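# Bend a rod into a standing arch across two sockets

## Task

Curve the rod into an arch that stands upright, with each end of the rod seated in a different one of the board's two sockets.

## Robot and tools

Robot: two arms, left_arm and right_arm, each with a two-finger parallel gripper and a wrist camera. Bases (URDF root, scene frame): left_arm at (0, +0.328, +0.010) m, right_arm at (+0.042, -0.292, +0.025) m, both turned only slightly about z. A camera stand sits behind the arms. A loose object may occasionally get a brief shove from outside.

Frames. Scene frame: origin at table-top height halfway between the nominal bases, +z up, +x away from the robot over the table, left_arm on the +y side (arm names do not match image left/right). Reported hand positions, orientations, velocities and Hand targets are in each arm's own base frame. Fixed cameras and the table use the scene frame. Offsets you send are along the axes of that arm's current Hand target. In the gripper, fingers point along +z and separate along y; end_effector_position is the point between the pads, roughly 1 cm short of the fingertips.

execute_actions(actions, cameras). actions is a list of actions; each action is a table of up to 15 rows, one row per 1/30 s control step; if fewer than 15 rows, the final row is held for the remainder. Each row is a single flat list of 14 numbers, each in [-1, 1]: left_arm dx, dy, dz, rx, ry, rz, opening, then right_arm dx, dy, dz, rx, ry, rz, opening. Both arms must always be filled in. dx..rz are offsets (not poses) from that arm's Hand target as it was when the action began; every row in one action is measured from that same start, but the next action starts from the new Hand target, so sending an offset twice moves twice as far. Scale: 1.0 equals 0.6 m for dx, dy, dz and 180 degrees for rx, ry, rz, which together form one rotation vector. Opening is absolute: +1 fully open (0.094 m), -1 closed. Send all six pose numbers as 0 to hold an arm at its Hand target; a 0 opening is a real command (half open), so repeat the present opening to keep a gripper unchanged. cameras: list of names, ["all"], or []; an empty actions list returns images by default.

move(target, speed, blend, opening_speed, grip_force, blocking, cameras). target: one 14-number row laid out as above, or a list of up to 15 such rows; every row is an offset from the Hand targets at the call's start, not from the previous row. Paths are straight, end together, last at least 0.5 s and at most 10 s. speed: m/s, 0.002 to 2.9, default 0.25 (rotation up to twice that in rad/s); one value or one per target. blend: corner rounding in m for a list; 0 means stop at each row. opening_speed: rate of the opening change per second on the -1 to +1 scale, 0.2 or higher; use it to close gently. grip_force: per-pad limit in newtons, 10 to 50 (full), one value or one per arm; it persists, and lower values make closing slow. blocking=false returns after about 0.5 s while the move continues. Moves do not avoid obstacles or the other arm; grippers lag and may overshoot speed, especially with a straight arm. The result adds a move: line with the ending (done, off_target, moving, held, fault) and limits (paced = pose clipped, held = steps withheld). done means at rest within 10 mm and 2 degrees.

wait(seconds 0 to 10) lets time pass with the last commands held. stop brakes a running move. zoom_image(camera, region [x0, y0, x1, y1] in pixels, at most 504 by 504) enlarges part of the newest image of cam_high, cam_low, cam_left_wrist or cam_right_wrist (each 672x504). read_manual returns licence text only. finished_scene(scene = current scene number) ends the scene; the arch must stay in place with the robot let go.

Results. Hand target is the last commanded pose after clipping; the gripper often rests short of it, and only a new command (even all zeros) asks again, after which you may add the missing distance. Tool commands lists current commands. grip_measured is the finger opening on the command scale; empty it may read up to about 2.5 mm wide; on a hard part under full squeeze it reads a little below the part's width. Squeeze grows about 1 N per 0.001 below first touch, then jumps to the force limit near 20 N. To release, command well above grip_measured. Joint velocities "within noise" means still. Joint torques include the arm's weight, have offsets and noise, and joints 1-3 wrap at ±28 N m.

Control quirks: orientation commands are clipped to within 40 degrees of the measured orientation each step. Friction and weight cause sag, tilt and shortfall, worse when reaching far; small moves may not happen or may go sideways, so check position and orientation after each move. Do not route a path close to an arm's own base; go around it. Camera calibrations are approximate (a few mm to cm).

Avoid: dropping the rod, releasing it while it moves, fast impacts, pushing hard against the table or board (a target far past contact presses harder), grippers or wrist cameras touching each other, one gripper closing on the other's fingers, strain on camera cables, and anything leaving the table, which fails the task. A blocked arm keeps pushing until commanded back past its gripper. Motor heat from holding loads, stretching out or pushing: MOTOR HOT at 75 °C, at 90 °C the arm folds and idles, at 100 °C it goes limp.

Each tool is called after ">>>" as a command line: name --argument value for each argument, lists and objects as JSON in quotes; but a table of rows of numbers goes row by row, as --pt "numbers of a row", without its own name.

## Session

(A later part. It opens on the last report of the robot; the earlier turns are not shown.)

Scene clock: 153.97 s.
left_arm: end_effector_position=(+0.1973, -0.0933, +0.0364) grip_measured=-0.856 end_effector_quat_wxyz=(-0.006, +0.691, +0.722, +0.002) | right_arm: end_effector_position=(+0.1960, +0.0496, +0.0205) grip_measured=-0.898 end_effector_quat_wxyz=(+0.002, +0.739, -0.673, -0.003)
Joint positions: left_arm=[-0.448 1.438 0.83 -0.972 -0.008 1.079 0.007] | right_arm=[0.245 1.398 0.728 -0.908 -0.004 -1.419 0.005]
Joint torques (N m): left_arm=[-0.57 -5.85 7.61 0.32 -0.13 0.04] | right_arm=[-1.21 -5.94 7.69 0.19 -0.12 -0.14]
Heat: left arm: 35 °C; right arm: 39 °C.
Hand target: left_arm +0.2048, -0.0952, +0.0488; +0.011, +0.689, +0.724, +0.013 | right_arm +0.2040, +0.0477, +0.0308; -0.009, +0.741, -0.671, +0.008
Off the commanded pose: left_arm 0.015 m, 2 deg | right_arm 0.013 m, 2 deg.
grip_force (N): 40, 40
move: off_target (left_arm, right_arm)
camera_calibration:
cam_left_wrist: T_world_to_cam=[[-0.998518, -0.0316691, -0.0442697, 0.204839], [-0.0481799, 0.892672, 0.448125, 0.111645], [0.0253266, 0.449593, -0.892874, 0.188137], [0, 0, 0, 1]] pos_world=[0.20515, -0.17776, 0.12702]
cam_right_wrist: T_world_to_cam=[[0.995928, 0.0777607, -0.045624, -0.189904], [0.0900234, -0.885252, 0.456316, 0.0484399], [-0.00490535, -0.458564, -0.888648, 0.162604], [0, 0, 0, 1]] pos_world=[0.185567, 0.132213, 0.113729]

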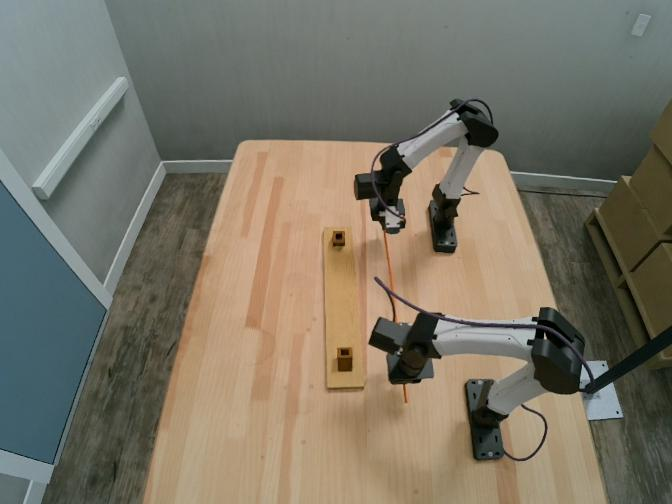

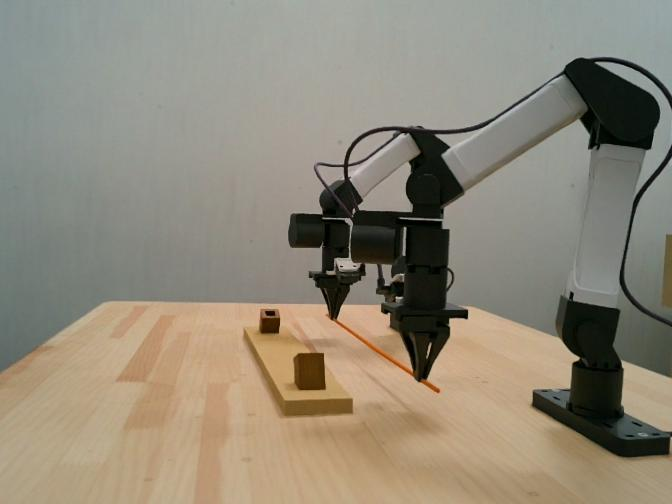

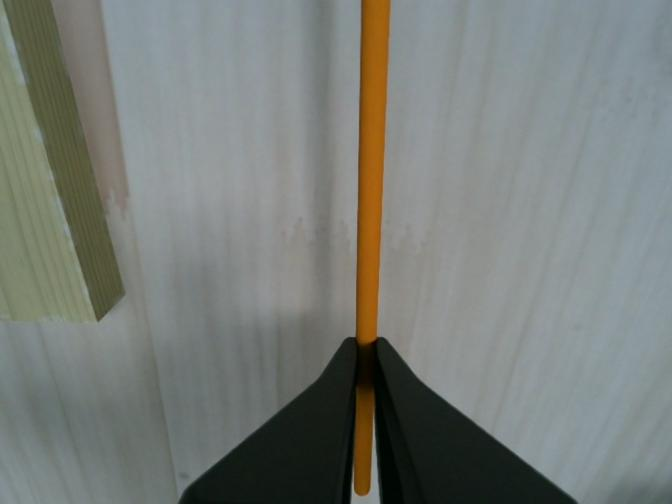

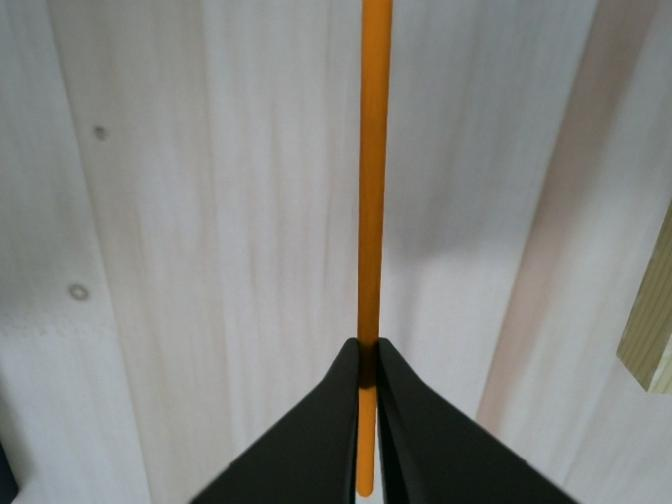

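>>> move --pt "-0.0047 0.0717 -0.1476 -0.1109 -0.0440 -0.0078 -1.0 -0.0044 -0.0703 -0.1482 0.1109 -0.0440 0.0078 -1.0" --pt "-0.0128 0.1577 -0.2280 -0.2479 -0.0948 -0.0393 -1.0 -0.0120 -0.1556 -0.2294 0.2479 -0.0948 0.0393 -1.0" --pt "-0.0228 0.2254 -0.2591 -0.3525 -0.1482 -0.0944 -1.0 -0.0214 -0.2231 -0.2611 0.3525 -0.1482 0.0944 -1.0" --speed 0.12 --blend '[0.02, 0.02, 0]' --cameras '["all"]'

Scene clock: 166.57 s.
left_arm: end_effector_position=(+0.3287, -0.0955, +0.1918) grip_measured=-0.856 end_effector_quat_wxyz=(+0.490, +0.482, +0.686, +0.239) | right_arm: end_effector_position=(+0.3304, +0.0681, +0.1879) grip_measured=-0.898 end_effector_quat_wxyz=(+0.524, -0.521, +0.643, -0.202)
Joint positions: left_arm=[-0.39 0.96 0.572 -0.039 -0.212 0.971 0.007] | right_arm=[0.102 0.922 0.507 0.029 -0.197 -1.128 0.005]
Joint torques (N m): left_arm=[-0.83 -1.51 6.97 2.79 -0.14 -0.22] | right_arm=[0.4 -1.14 6.42 2.94 -0.22 0.59]
Heat: left arm: 36 °C; right arm: 40 °C.
Hand target: left_arm +0.3351, -0.1028, +0.2088; +0.527, +0.458, +0.676, +0.235 | right_arm +0.3321, +0.0731, +0.1906; +0.540, -0.507, +0.644, -0.192
Off the commanded pose: left_arm 0.020 m, 5 deg | right_arm 0.006 m, 3 deg.
grip_force (N): 40, 40
move: off_target (left_arm, right_arm)
camera_calibration:
cam_left_wrist: T_world_to_cam=[[-0.381671, -0.417588, -0.824589, 0.252922], [-0.449954, 0.863222, -0.228886, 0.309355], [0.807384, 0.283668, -0.517362, -0.0204086], [0, 0, 0, 1]] pos_world=[0.252206, -0.155636, 0.268806]
cam_right_wrist: T_world_to_cam=[[0.493237, -0.377879, 0.783533, -0.276238], [-0.321137, -0.916195, -0.239703, 0.245078], [0.808448, -0.133391, -0.573252, -0.0296424], [0, 0, 0, 1]] pos_world=[0.238918, 0.116201, 0.258195]

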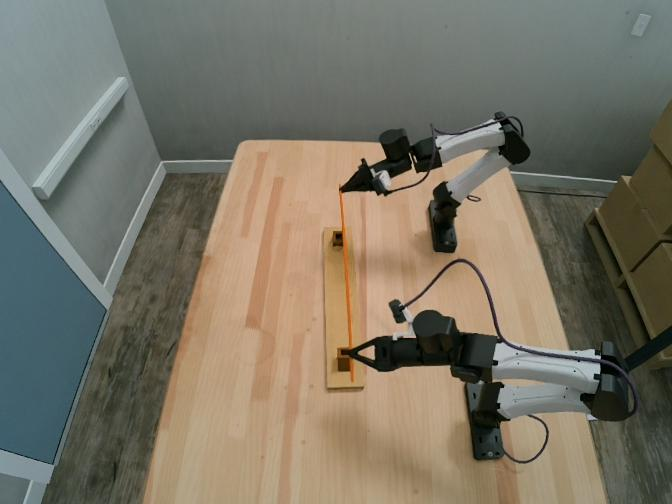

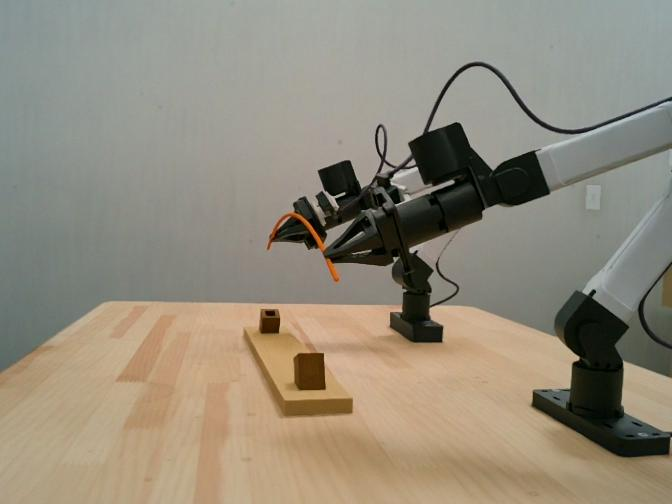

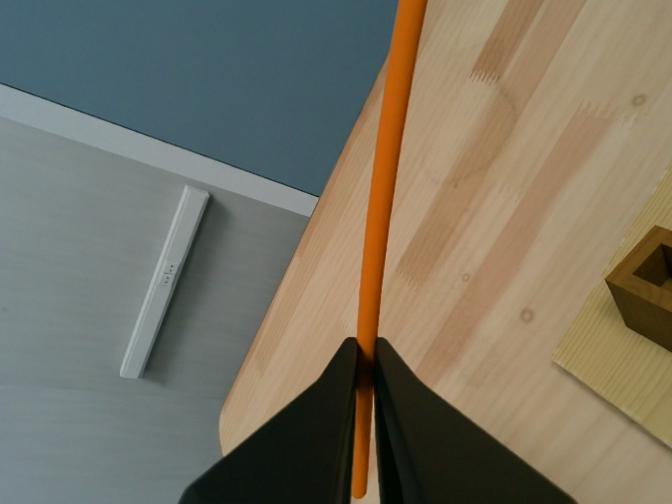

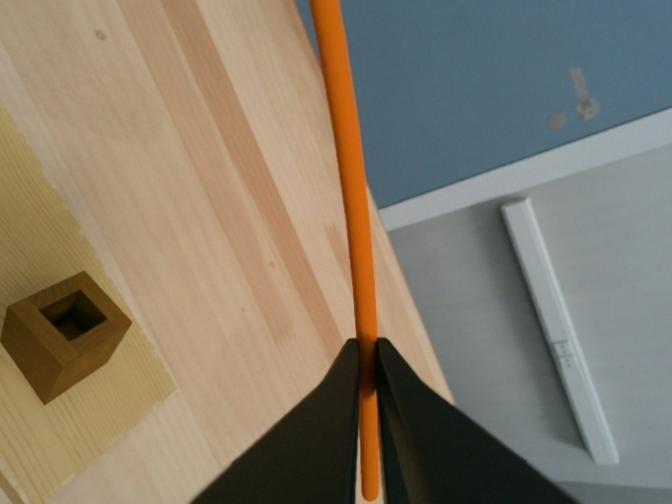

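>>> zoom_image --camera "cam_left_wrist" --region '[540, 180, 672, 380]'

>>> zoom_image --camera "cam_right_wrist" --region '[0, 240, 200, 440]'

>>> zoom_image --camera "cam_low" --region '[240, 180, 420, 420]'

Scaled by 2.520 from the camera's 672x504 image, which has a finer 960x720 frame.

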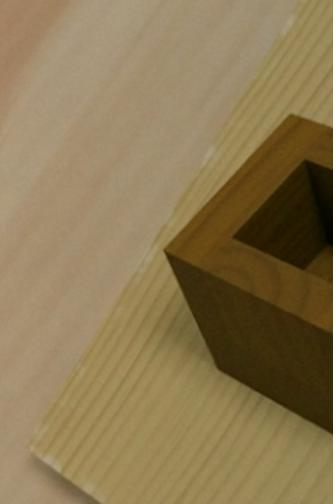

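Scaled by 2.520 from the camera's 672x504 image, which has a finer 960x720 frame.

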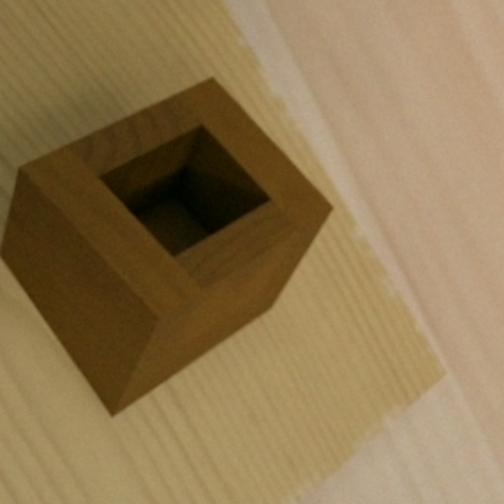

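Scaled by 2.100 from the camera's 672x504 image, which has a finer 960x720 frame.

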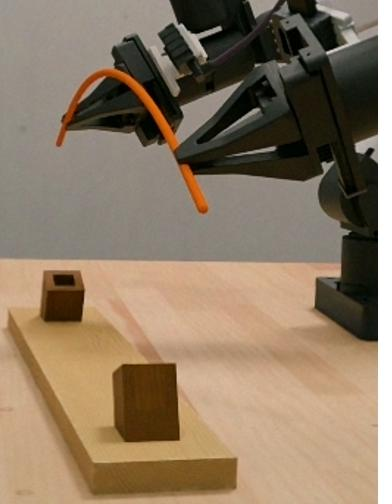

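>>> move --pt "-0.0317 -0.0278 0.0155 0.0455 -0.0451 -0.1028 -1.0 0.0010 0.0195 0.0110 -0.0438 -0.0477 0.1004 -1.0" --pt "-0.0836 -0.0555 0.0299 0.0848 -0.1170 -0.2039 -1.0 -0.0510 0.0475 0.0252 -0.0837 -0.1196 0.2009 -1.0" --speed 0.1 --blend '[0.01, 0]' --cameras '["all"]'

Scene clock: 197.80 s.
left_arm: end_effector_position=(+0.3404, -0.1499, +0.1786) grip_measured=-0.856 end_effector_quat_wxyz=(+0.589, +0.322, +0.737, -0.079) | right_arm: end_effector_position=(+0.3392, +0.1003, +0.1760) grip_measured=-0.898 end_effector_quat_wxyz=(+0.609, -0.369, +0.692, +0.116)
Joint positions: left_arm=[-0.31 1.124 0.477 0.342 0.225 0.348 0.007] | right_arm=[-0.028 1.154 0.433 0.417 -0.683 -0.496 0.005]
Joint torques (N m): left_arm=[-0.36 -2.33 6.91 2.94 0.61 -0.22] | right_arm=[0.42 -2.33 5.76 2.72 -1.16 0.59]
Motor temperatures (°C): left_arm=[22 27 37 43 22 23 23] | right_arm=[25 28 42 37 26 23 23]
Heat: left arm: 43 °C; right arm: 42 °C.
Hand target: left_arm +0.3406, -0.1649, +0.2011; +0.622, +0.322, +0.704, -0.117 | right_arm +0.3299, +0.1157, +0.1781; +0.611, -0.375, +0.677, +0.164
Off the commanded pose: left_arm 0.027 m, 7 deg | right_arm 0.018 m, 6 deg.
grip_force (N): 40, 40
move: off_target (left_arm, right_arm)
camera_calibration:
cam_left_wrist: T_world_to_cam=[[-0.528678, -0.798765, -0.287183, 0.120763], [-0.45229, 0.55139, -0.701001, 0.396984], [0.718285, -0.240714, -0.652781, -0.0454115], [0, 0, 0, 1]] pos_world=[0.276015, -0.133363, 0.283323]
cam_right_wrist: T_world_to_cam=[[0.681044, -0.682646, 0.264905, -0.200952], [-0.332771, -0.610795, -0.718465, 0.33219], [0.65226, 0.401153, -0.643143, -0.0276551], [0, 0, 0, 1]] pos_world=[0.265439, 0.0768152, 0.274114]

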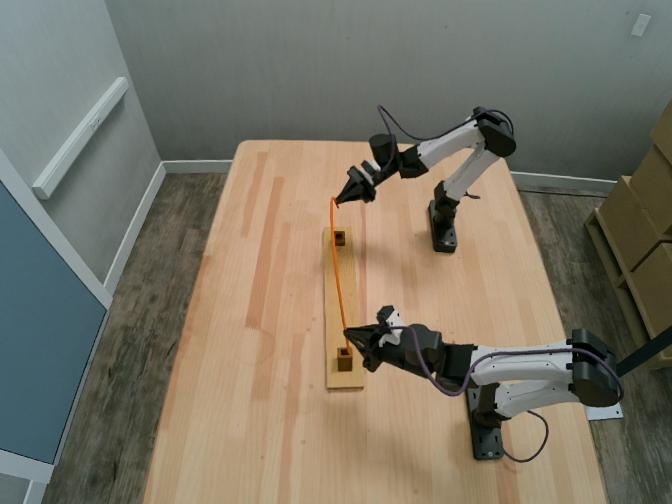

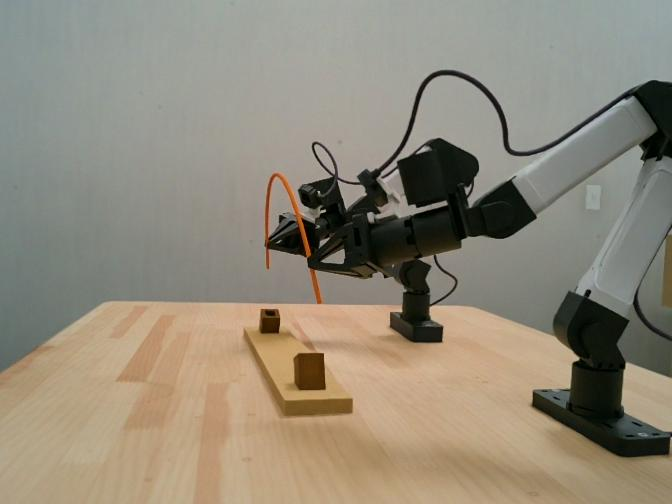

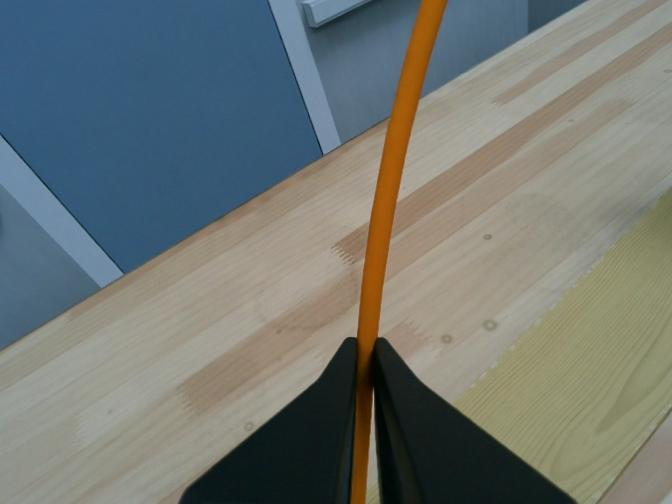

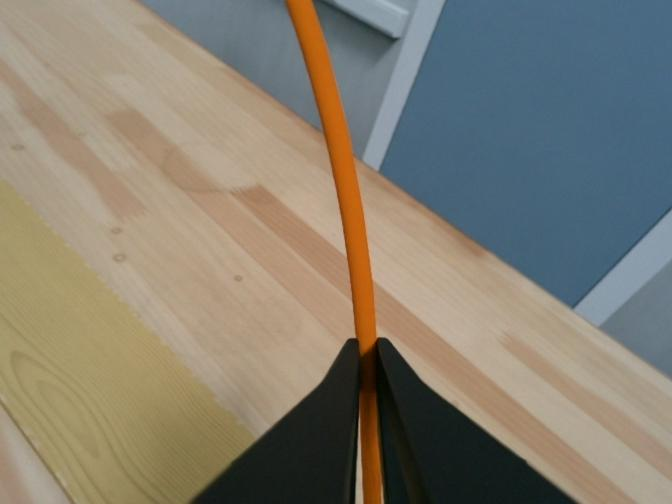

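>>> zoom_image --camera "cam_high" --region '[310, 310, 390, 400]'

>>> zoom_image --camera "cam_high" --region '[310, 190, 390, 260]'

>>> zoom_image --camera "cam_low" --region '[220, 160, 420, 420]'

Scaled by 5.600 from the camera's 672x504 image, which has a finer 960x720 frame.

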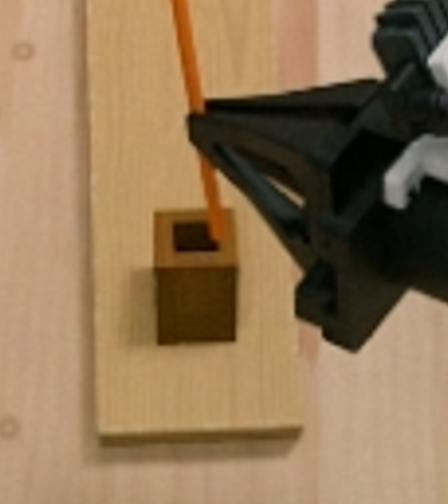

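Scaled by 6.300 from the camera's 672x504 image, which has a finer 960x720 frame.

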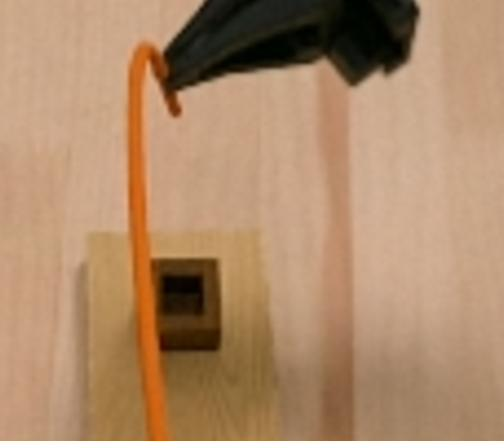

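Scaled by 1.938 from the camera's 672x504 image, which has a finer 960x720 frame.

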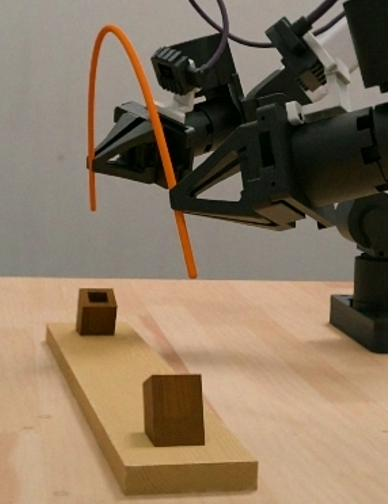

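>>> move --target '[0.0318, -0.0495, 0.0488, -0.0075, -0.0339, -0.0042, -1.0, 0.0475, 0.0615, 0.0463, 0.0019, -0.0177, 0.0120, -1.0]' --speed 0.06 --cameras '["all"]'

>>> zoom_image --camera "cam_high" --region '[310, 310, 390, 400]'

>>> zoom_image --camera "cam_high" --region '[310, 190, 390, 260]'

>>> zoom_image --camera "cam_low" --region '[220, 160, 420, 420]'

Scene clock: 224.67 s.
left_arm: end_effector_position=(+0.3522, -0.1734, +0.1461) grip_measured=-0.856 end_effector_quat_wxyz=(+0.632, +0.289, +0.714, -0.089) | right_arm: end_effector_position=(+0.3362, +0.1285, +0.1324) grip_measured=-0.898 end_effector_quat_wxyz=(+0.626, -0.334, +0.690, +0.144)
Joint positions: left_arm=[-0.407 1.396 0.355 0.852 0.115 0.267 0.007] | right_arm=[0.104 1.385 0.262 0.916 -0.564 -0.338 0.005]
Joint torques (N m): left_arm=[-2.78 -3.3 6.27 2.95 0.51 -0.04] | right_arm=[2.58 -2.97 4.63 2.87 -0.89 0.32]
Motor temperatures (°C): left_arm=[22 26 38 47 23 23 23] | right_arm=[26 28 41 42 26 23 23]
Heat: left arm: 47 °C; right arm: 42 °C.
Hand target: left_arm +0.3458, -0.1983, +0.1701; +0.661, +0.304, +0.673, -0.130 | right_arm +0.3241, +0.1504, +0.1368; +0.628, -0.356, +0.667, +0.184
Off the commanded pose: left_arm 0.035 m, 8 deg | right_arm 0.025 m, 6 deg.
grip_force (N): 40, 40
move: off_target (left_arm, right_arm)
camera_calibration:
cam_left_wrist: T_world_to_cam=[[-0.482588, -0.836861, -0.258402, 0.0717301], [-0.409909, 0.476529, -0.77775, 0.375777], [0.774005, -0.269412, -0.573004, -0.116893], [0, 0, 0, 1]] pos_world=[0.279126, -0.150533, 0.243815]
cam_right_wrist: T_world_to_cam=[[0.670059, -0.715271, 0.198513, -0.151516], [-0.342713, -0.535309, -0.772005, 0.317713], [0.658459, 0.449256, -0.603822, -0.0785403], [0, 0, 0, 1]] pos_world=[0.262125, 0.0969845, 0.22793]

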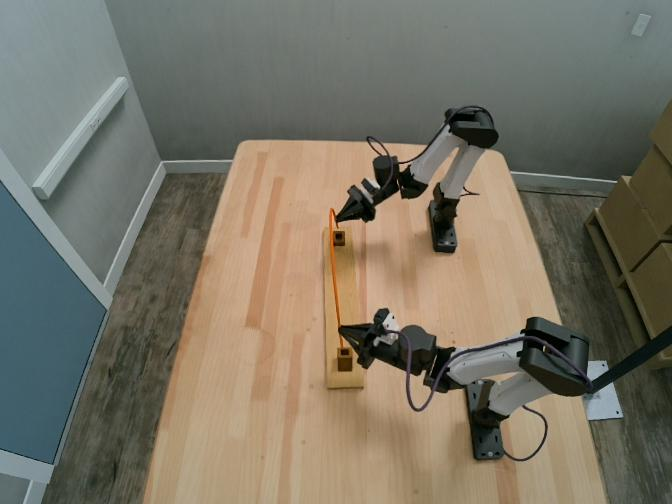

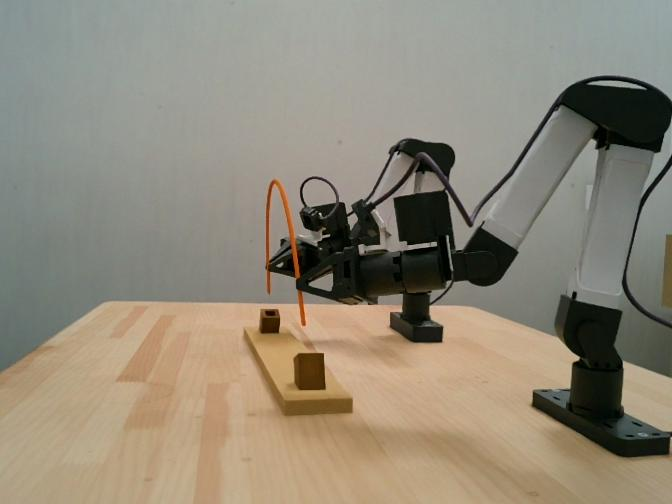

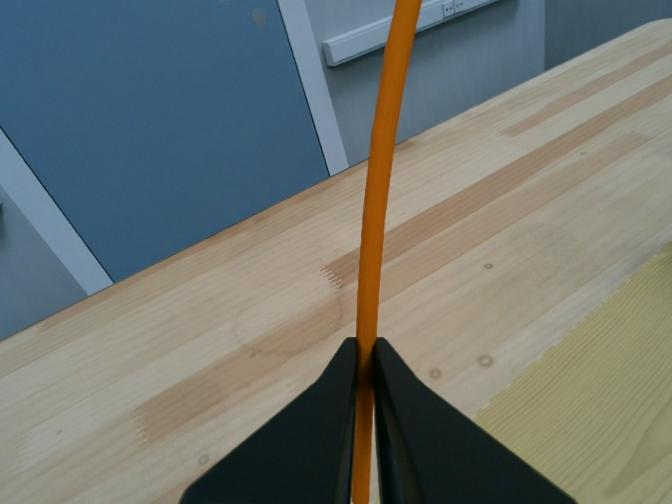

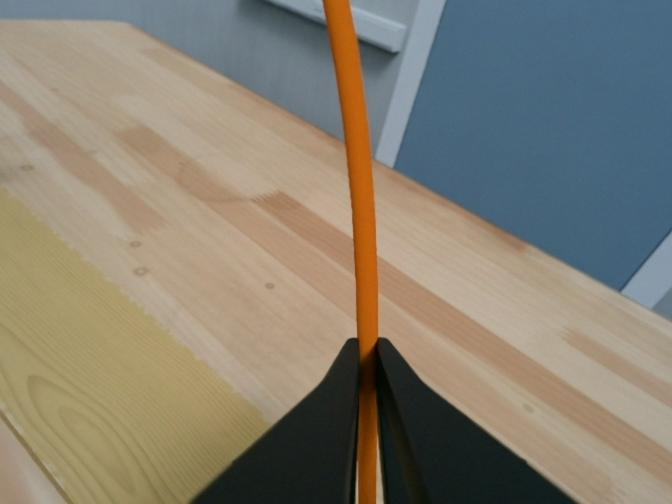

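Scaled by 5.600 from the camera's 672x504 image, which has a finer 960x720 frame.

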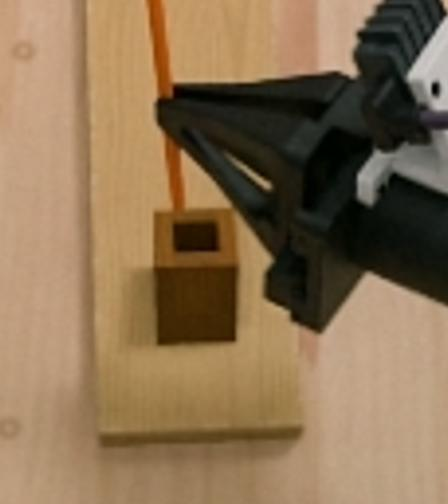

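Scaled by 6.300 from the camera's 672x504 image, which has a finer 960x720 frame.

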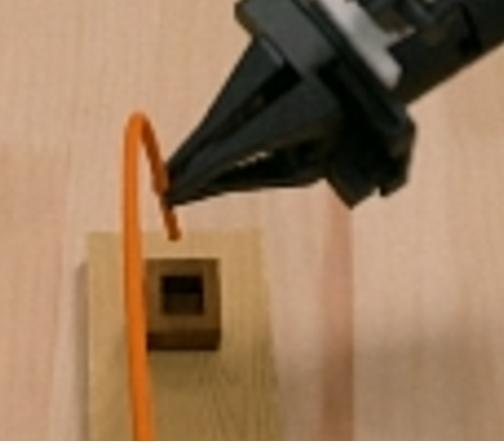

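Scaled by 1.938 from the camera's 672x504 image, which has a finer 960x720 frame.

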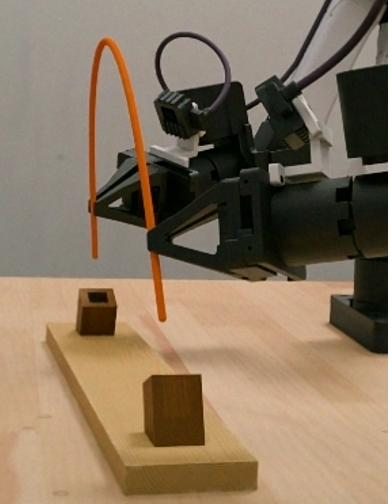

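>>> move --target '[0.0347, -0.0328, 0.0062, 0, 0, 0, -1.0, 0.0325, 0.0195, 0.0092, 0, 0, 0, -1.0]' --speed 0.05 --cameras '["cam_high", "cam_low"]'

>>> zoom_image --camera "cam_high" --region '[320, 315, 380, 390]'

>>> zoom_image --camera "cam_high" --region '[315, 200, 365, 250]'

>>> zoom_image --camera "cam_low" --region '[230, 240, 370, 420]'

Scene clock: 239.63 s.
left_arm: end_effector_position=(+0.3463, -0.1835, +0.1214) grip_measured=-0.856 end_effector_quat_wxyz=(+0.632, +0.281, +0.717, -0.086) | right_arm: end_effector_position=(+0.3342, +0.1328, +0.1089) grip_measured=-0.898 end_effector_quat_wxyz=(+0.625, -0.329, +0.694, +0.141)
Joint positions: left_arm=[-0.47 1.526 0.304 1.035 0.04 0.246 0.007] | right_arm=[0.136 1.531 0.213 1.112 -0.519 -0.324 0.005]
Joint torques (N m): left_arm=[-2.95 -3.66 5.67 2.95 0.6 0.04] | right_arm=[2.89 -3.38 3.85 2.92 -1 0.23]
Heat: left arm: 51 °C; right arm: 44 °C.
Hand target: left_arm +0.3386, -0.2109, +0.1451; +0.661, +0.304, +0.673, -0.130 | right_arm +0.3206, +0.1574, +0.1147; +0.628, -0.356, +0.667, +0.184
Off the commanded pose: left_arm 0.037 m, 8 deg | right_arm 0.029 m, 7 deg.
grip_force (N): 40, 40
move: off_target (left_arm, right_arm)
Images, in order (width x height): cam_high 672x504, cam_low 672x504.

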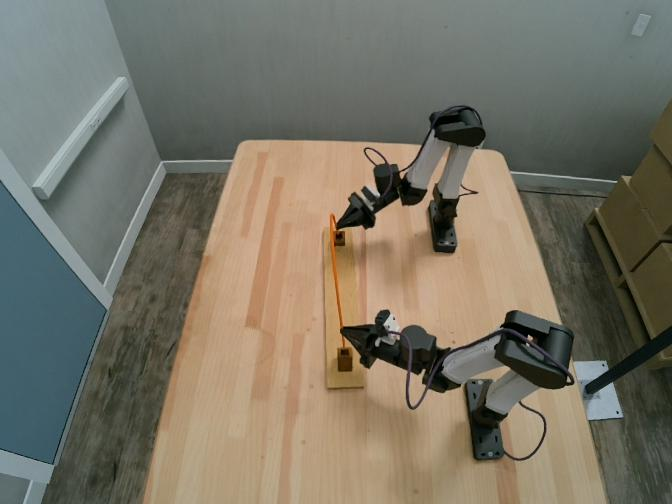

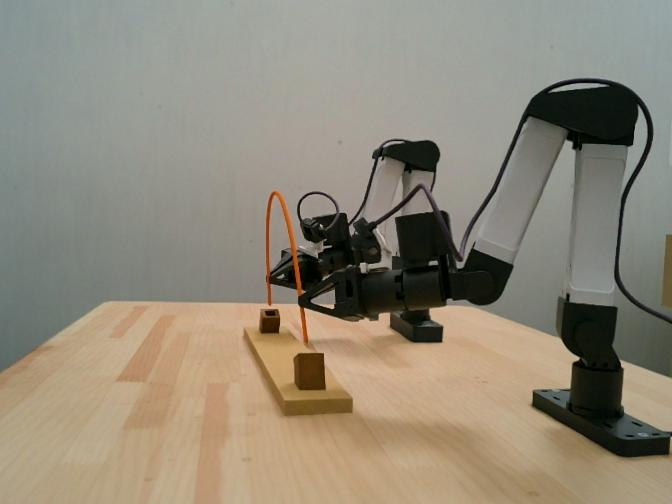

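Scaled by 6.720 from the camera's 672x504 image, which has a finer 960x720 frame.

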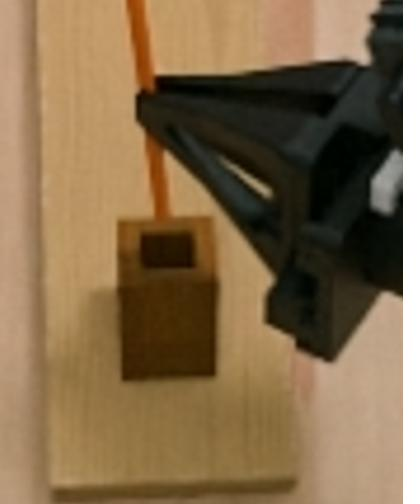

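Scaled by 10.080 from the camera's 672x504 image, which has a finer 960x720 frame.

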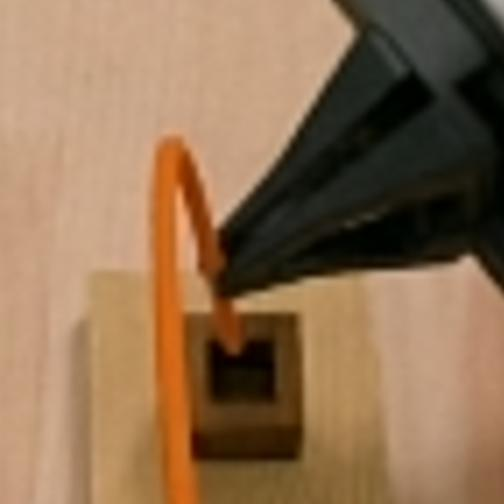

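Scaled by 2.800 from the camera's 672x504 image, which has a finer 960x720 frame.

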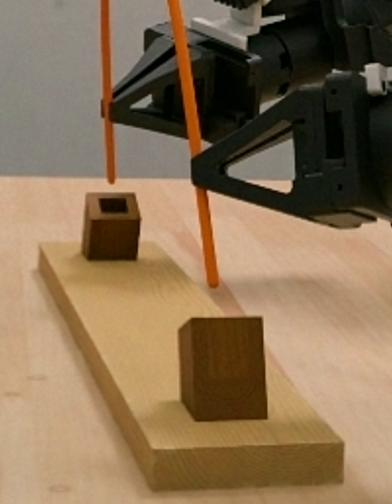

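>>> move --target '[0.0525, 0.0013, -0.0070, 0, 0, 0, -1.0, 0.0493, 0.0007, -0.0085, 0, 0, 0, -1.0]' --speed 0.03 --cameras '["cam_high", "cam_low"]'

>>> zoom_image --camera "cam_high" --region '[320, 315, 380, 390]'

>>> zoom_image --camera "cam_high" --region '[315, 200, 365, 250]'

>>> zoom_image --camera "cam_low" --region '[230, 240, 370, 420]'

Scene clock: 251.57 s.
left_arm: end_effector_position=(+0.3436, -0.1755, +0.0910) grip_measured=-0.856 end_effector_quat_wxyz=(+0.631, +0.279, +0.720, -0.079) | right_arm: end_effector_position=(+0.3317, +0.1261, +0.0778) grip_measured=-0.898 end_effector_quat_wxyz=(+0.621, -0.322, +0.702, +0.137)
Joint positions: left_arm=[-0.454 1.704 0.247 1.263 0.04 0.253 0.007] | right_arm=[0.118 1.751 0.17 1.358 -0.519 -0.324 0.005]
Joint torques (N m): left_arm=[-1.1 -4.12 4.51 2.97 0.95 0.1] | right_arm=[0.51 -3.96 2.5 3.02 -1.5 0.08]
Heat: left arm: 51 °C; right arm: 45 °C.
Hand target: left_arm +0.3375, -0.2004, +0.1152; +0.661, +0.304, +0.673, -0.130 | right_arm +0.3179, +0.1469, +0.0867; +0.628, -0.356, +0.667, +0.184
Off the commanded pose: left_arm 0.035 m, 9 deg | right_arm 0.027 m, 8 deg.
grip_force (N): 40, 40
move: off_target (left_arm, right_arm)
Images, in order (width x height): cam_high 672x504, cam_low 672x504.

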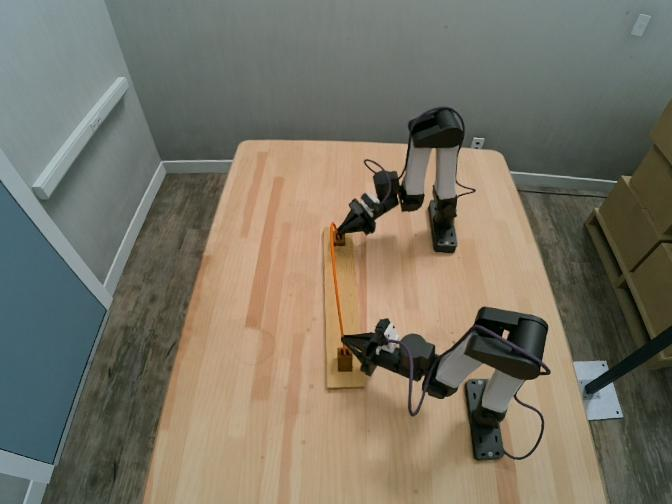

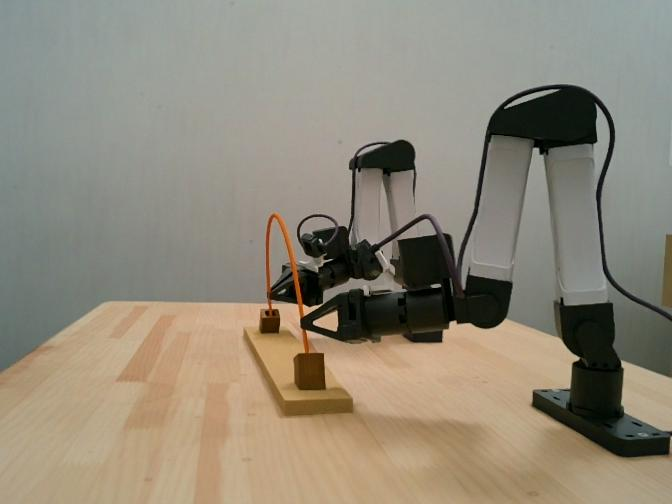

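Scaled by 6.720 from the camera's 672x504 image, which has a finer 960x720 frame.

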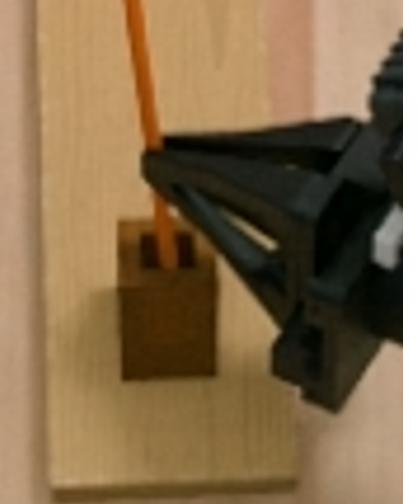

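Scaled by 10.080 from the camera's 672x504 image, which has a finer 960x720 frame.

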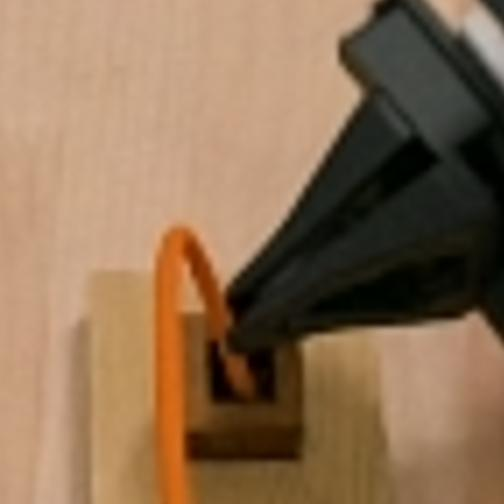

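Scaled by 2.800 from the camera's 672x504 image, which has a finer 960x720 frame.

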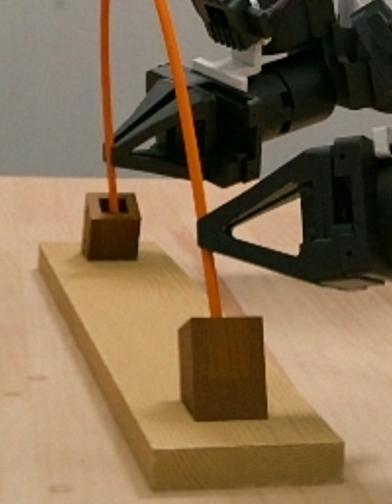

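>>> move --target '[0.0210, 0.0001, -0.0037, 0, 0, 0, -1.0, 0.0210, 0.0003, -0.0033, 0, 0, 0, -1.0]' --speed 0.03 --cameras '["cam_high", "cam_low"]'

>>> zoom_image --camera "cam_high" --region '[320, 315, 380, 390]'

>>> zoom_image --camera "cam_high" --region '[315, 200, 365, 250]'

>>> zoom_image --camera "cam_low" --region '[230, 240, 370, 420]'

Scene clock: 259.47 s.
left_arm: end_effector_position=(+0.3421, -0.1727, +0.0786) grip_measured=-0.856 end_effector_quat_wxyz=(+0.629, +0.281, +0.720, -0.082) | right_arm: end_effector_position=(+0.3294, +0.1231, +0.0638) grip_measured=-0.898 end_effector_quat_wxyz=(+0.616, -0.322, +0.704, +0.143)
Joint positions: left_arm=[-0.441 1.79 0.23 1.363 0.06 0.253 0.007] | right_arm=[0.098 1.861 0.16 1.465 -0.547 -0.326 0.005]
Joint torques (N m): left_arm=[-0.98 -4.33 3.92 3 0.92 0.11] | right_arm=[0.39 -4.23 1.8 3.1 -1.43 0.04]
Motor temperatures (°C): left_arm=[22 27 37 52 23 23 24] | right_arm=[26 28 39 46 27 23 24]
Heat: left arm: 52 °C; right arm: 46 °C.
Hand target: left_arm +0.3365, -0.1961, +0.1032; +0.661, +0.304, +0.673, -0.130 | right_arm +0.3169, +0.1426, +0.0748; +0.628, -0.356, +0.667, +0.184
Off the commanded pose: left_arm 0.034 m, 9 deg | right_arm 0.026 m, 8 deg.
grip_force (N): 40, 40
move: off_target (left_arm, right_arm)
Images, in order (width x height): cam_high 672x504, cam_low 672x504.

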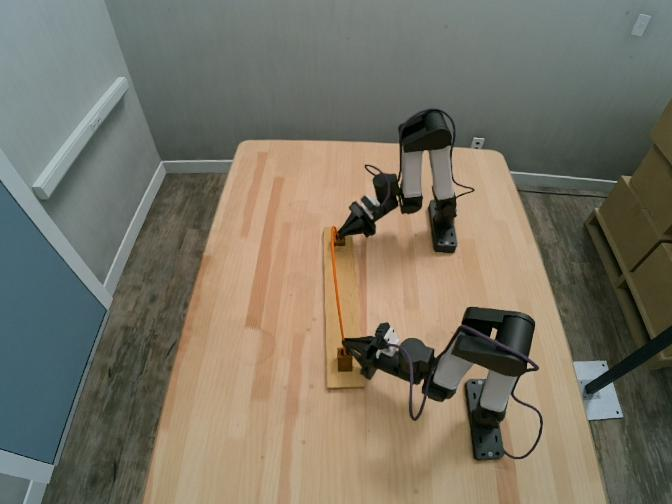

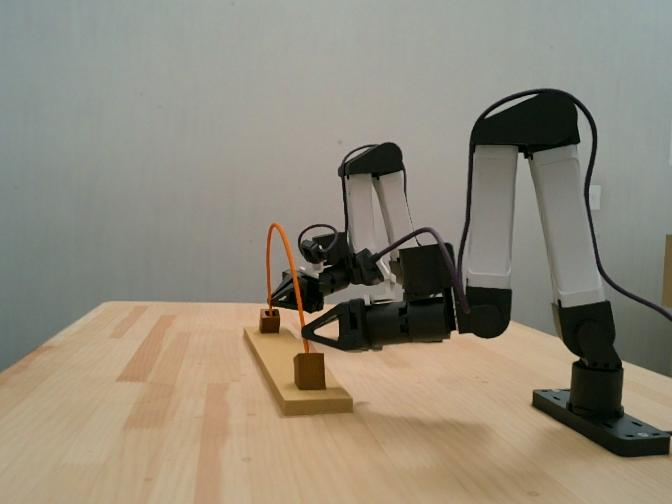

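Scaled by 6.720 from the camera's 672x504 image, which has a finer 960x720 frame.

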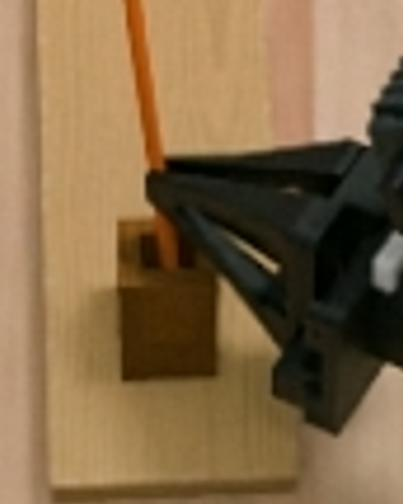

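Scaled by 10.080 from the camera's 672x504 image, which has a finer 960x720 frame.

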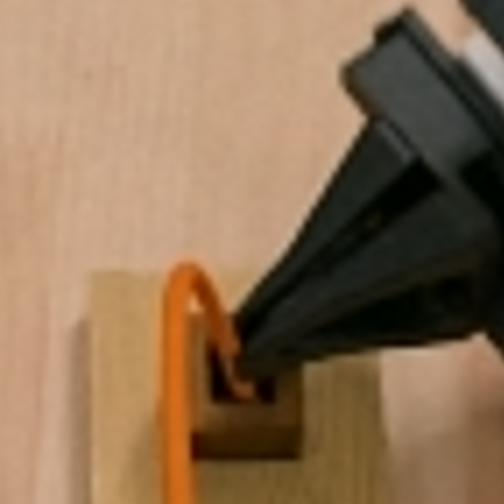

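Scaled by 2.800 from the camera's 672x504 image, which has a finer 960x720 frame.

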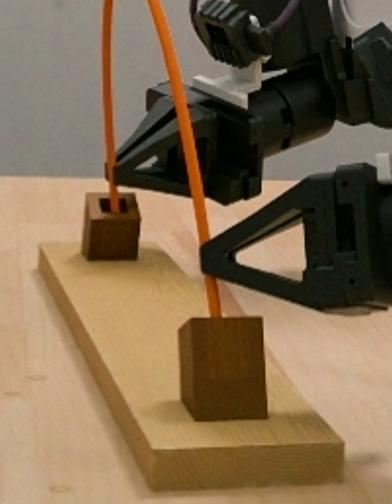

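>>> move --target '[0.0173, 0.0001, -0.0014, 0, 0.0278, 0, -1.0, 0.0173, 0, -0.0011, 0, 0.0278, 0, -1.0]' --speed 0.03 --cameras '["cam_high", "cam_low", "cam_left_wrist", "cam_right_wrist"]'

>>> zoom_image --camera "cam_high" --region '[320, 315, 380, 390]'

>>> zoom_image --camera "cam_high" --region '[315, 200, 365, 250]'

>>> zoom_image --camera "cam_low" --region '[230, 200, 370, 420]'

Scene clock: 265.53 s.
left_arm: end_effector_position=(+0.3401, -0.1718, +0.0752) grip_measured=-0.856 end_effector_quat_wxyz=(+0.617, +0.284, +0.729, -0.081) | right_arm: end_effector_position=(+0.3271, +0.1229, +0.0624) grip_measured=-0.898 end_effector_quat_wxyz=(+0.606, -0.336, +0.708, +0.134)
Joint positions: left_arm=[-0.441 1.756 0.23 1.299 0.06 0.255 0.007] | right_arm=[0.098 1.801 0.16 1.37 -0.547 -0.369 0.005]
Joint torques (N m): left_arm=[-1.35 -7.06 4.98 2.11 0.67 0.17] | right_arm=[0.91 -7.35 2.77 1.98 -1.05 -0.02]
Heat: left arm: 53 °C; right arm: 46 °C.
Hand target: left_arm +0.3365, -0.1931, +0.0932; +0.631, +0.309, +0.702, -0.117 | right_arm +0.3169, +0.1396, +0.0648; +0.598, -0.364, +0.694, +0.168
Off the commanded pose: left_arm 0.028 m, 6 deg | right_arm 0.020 m, 5 deg.
grip_force (N): 40, 40
move: off_target (left_arm, right_arm)
camera_calibration:
cam_left_wrist: T_world_to_cam=[[-0.472723, -0.843705, -0.254352, 0.0441211], [-0.448474, 0.478806, -0.754729, 0.326713], [0.758554, -0.242707, -0.604723, -0.135641], [0, 0, 0, 1]] pos_world=[0.27027, -0.152128, 0.175777]
cam_right_wrist: T_world_to_cam=[[0.666794, -0.71962, 0.193734, -0.133498], [-0.384573, -0.554935, -0.737666, 0.271559], [0.638348, 0.417367, -0.646774, -0.0991233], [0, 0, 0, 1]] pos_world=[0.256725, 0.096001, 0.162073]

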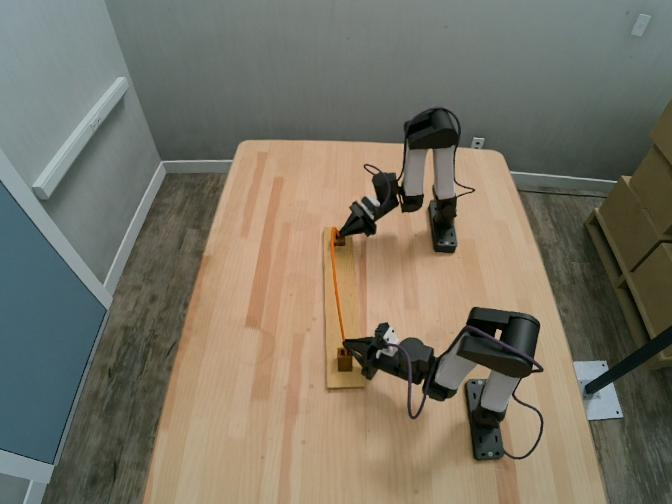

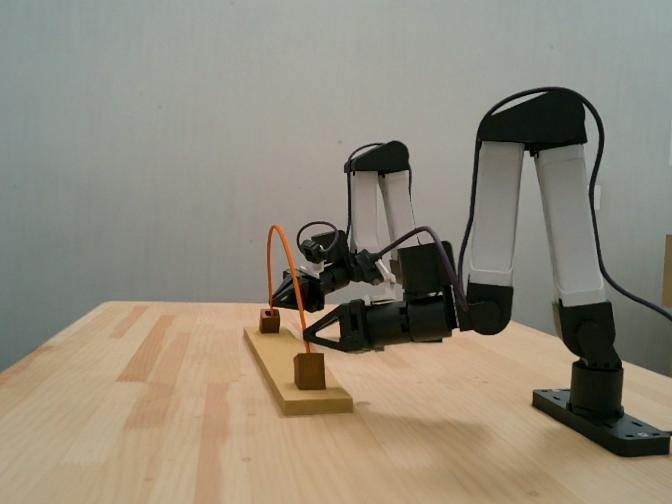

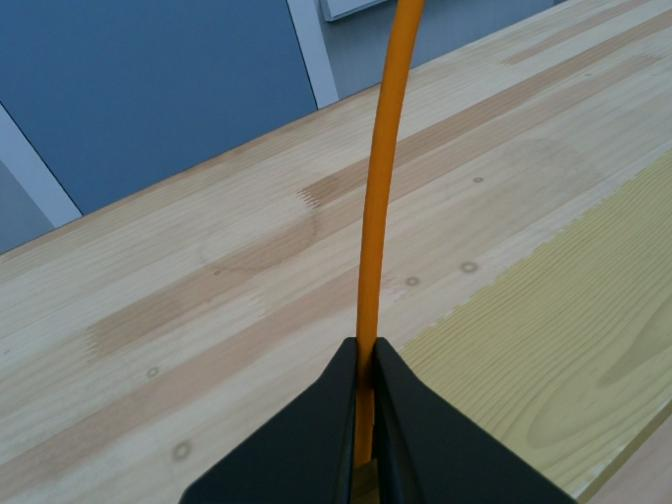

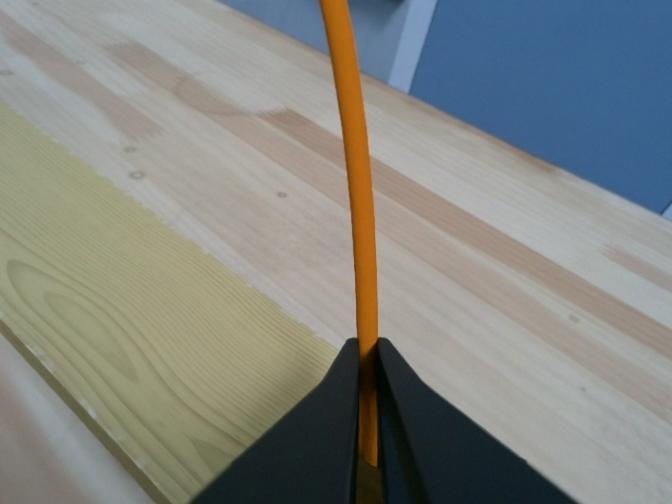

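Scaled by 6.720 from the camera's 672x504 image, which has a finer 960x720 frame.

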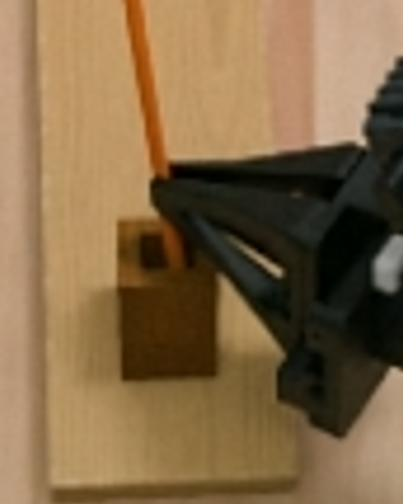

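Scaled by 10.080 from the camera's 672x504 image, which has a finer 960x720 frame.

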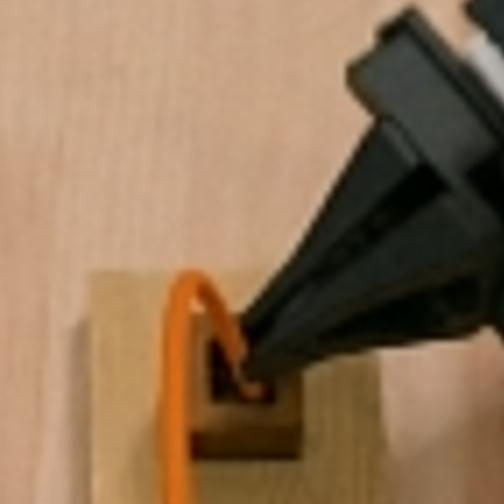

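Scaled by 2.291 from the camera's 672x504 image, which has a finer 960x720 frame.

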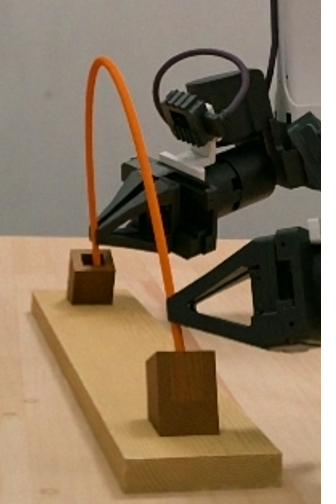

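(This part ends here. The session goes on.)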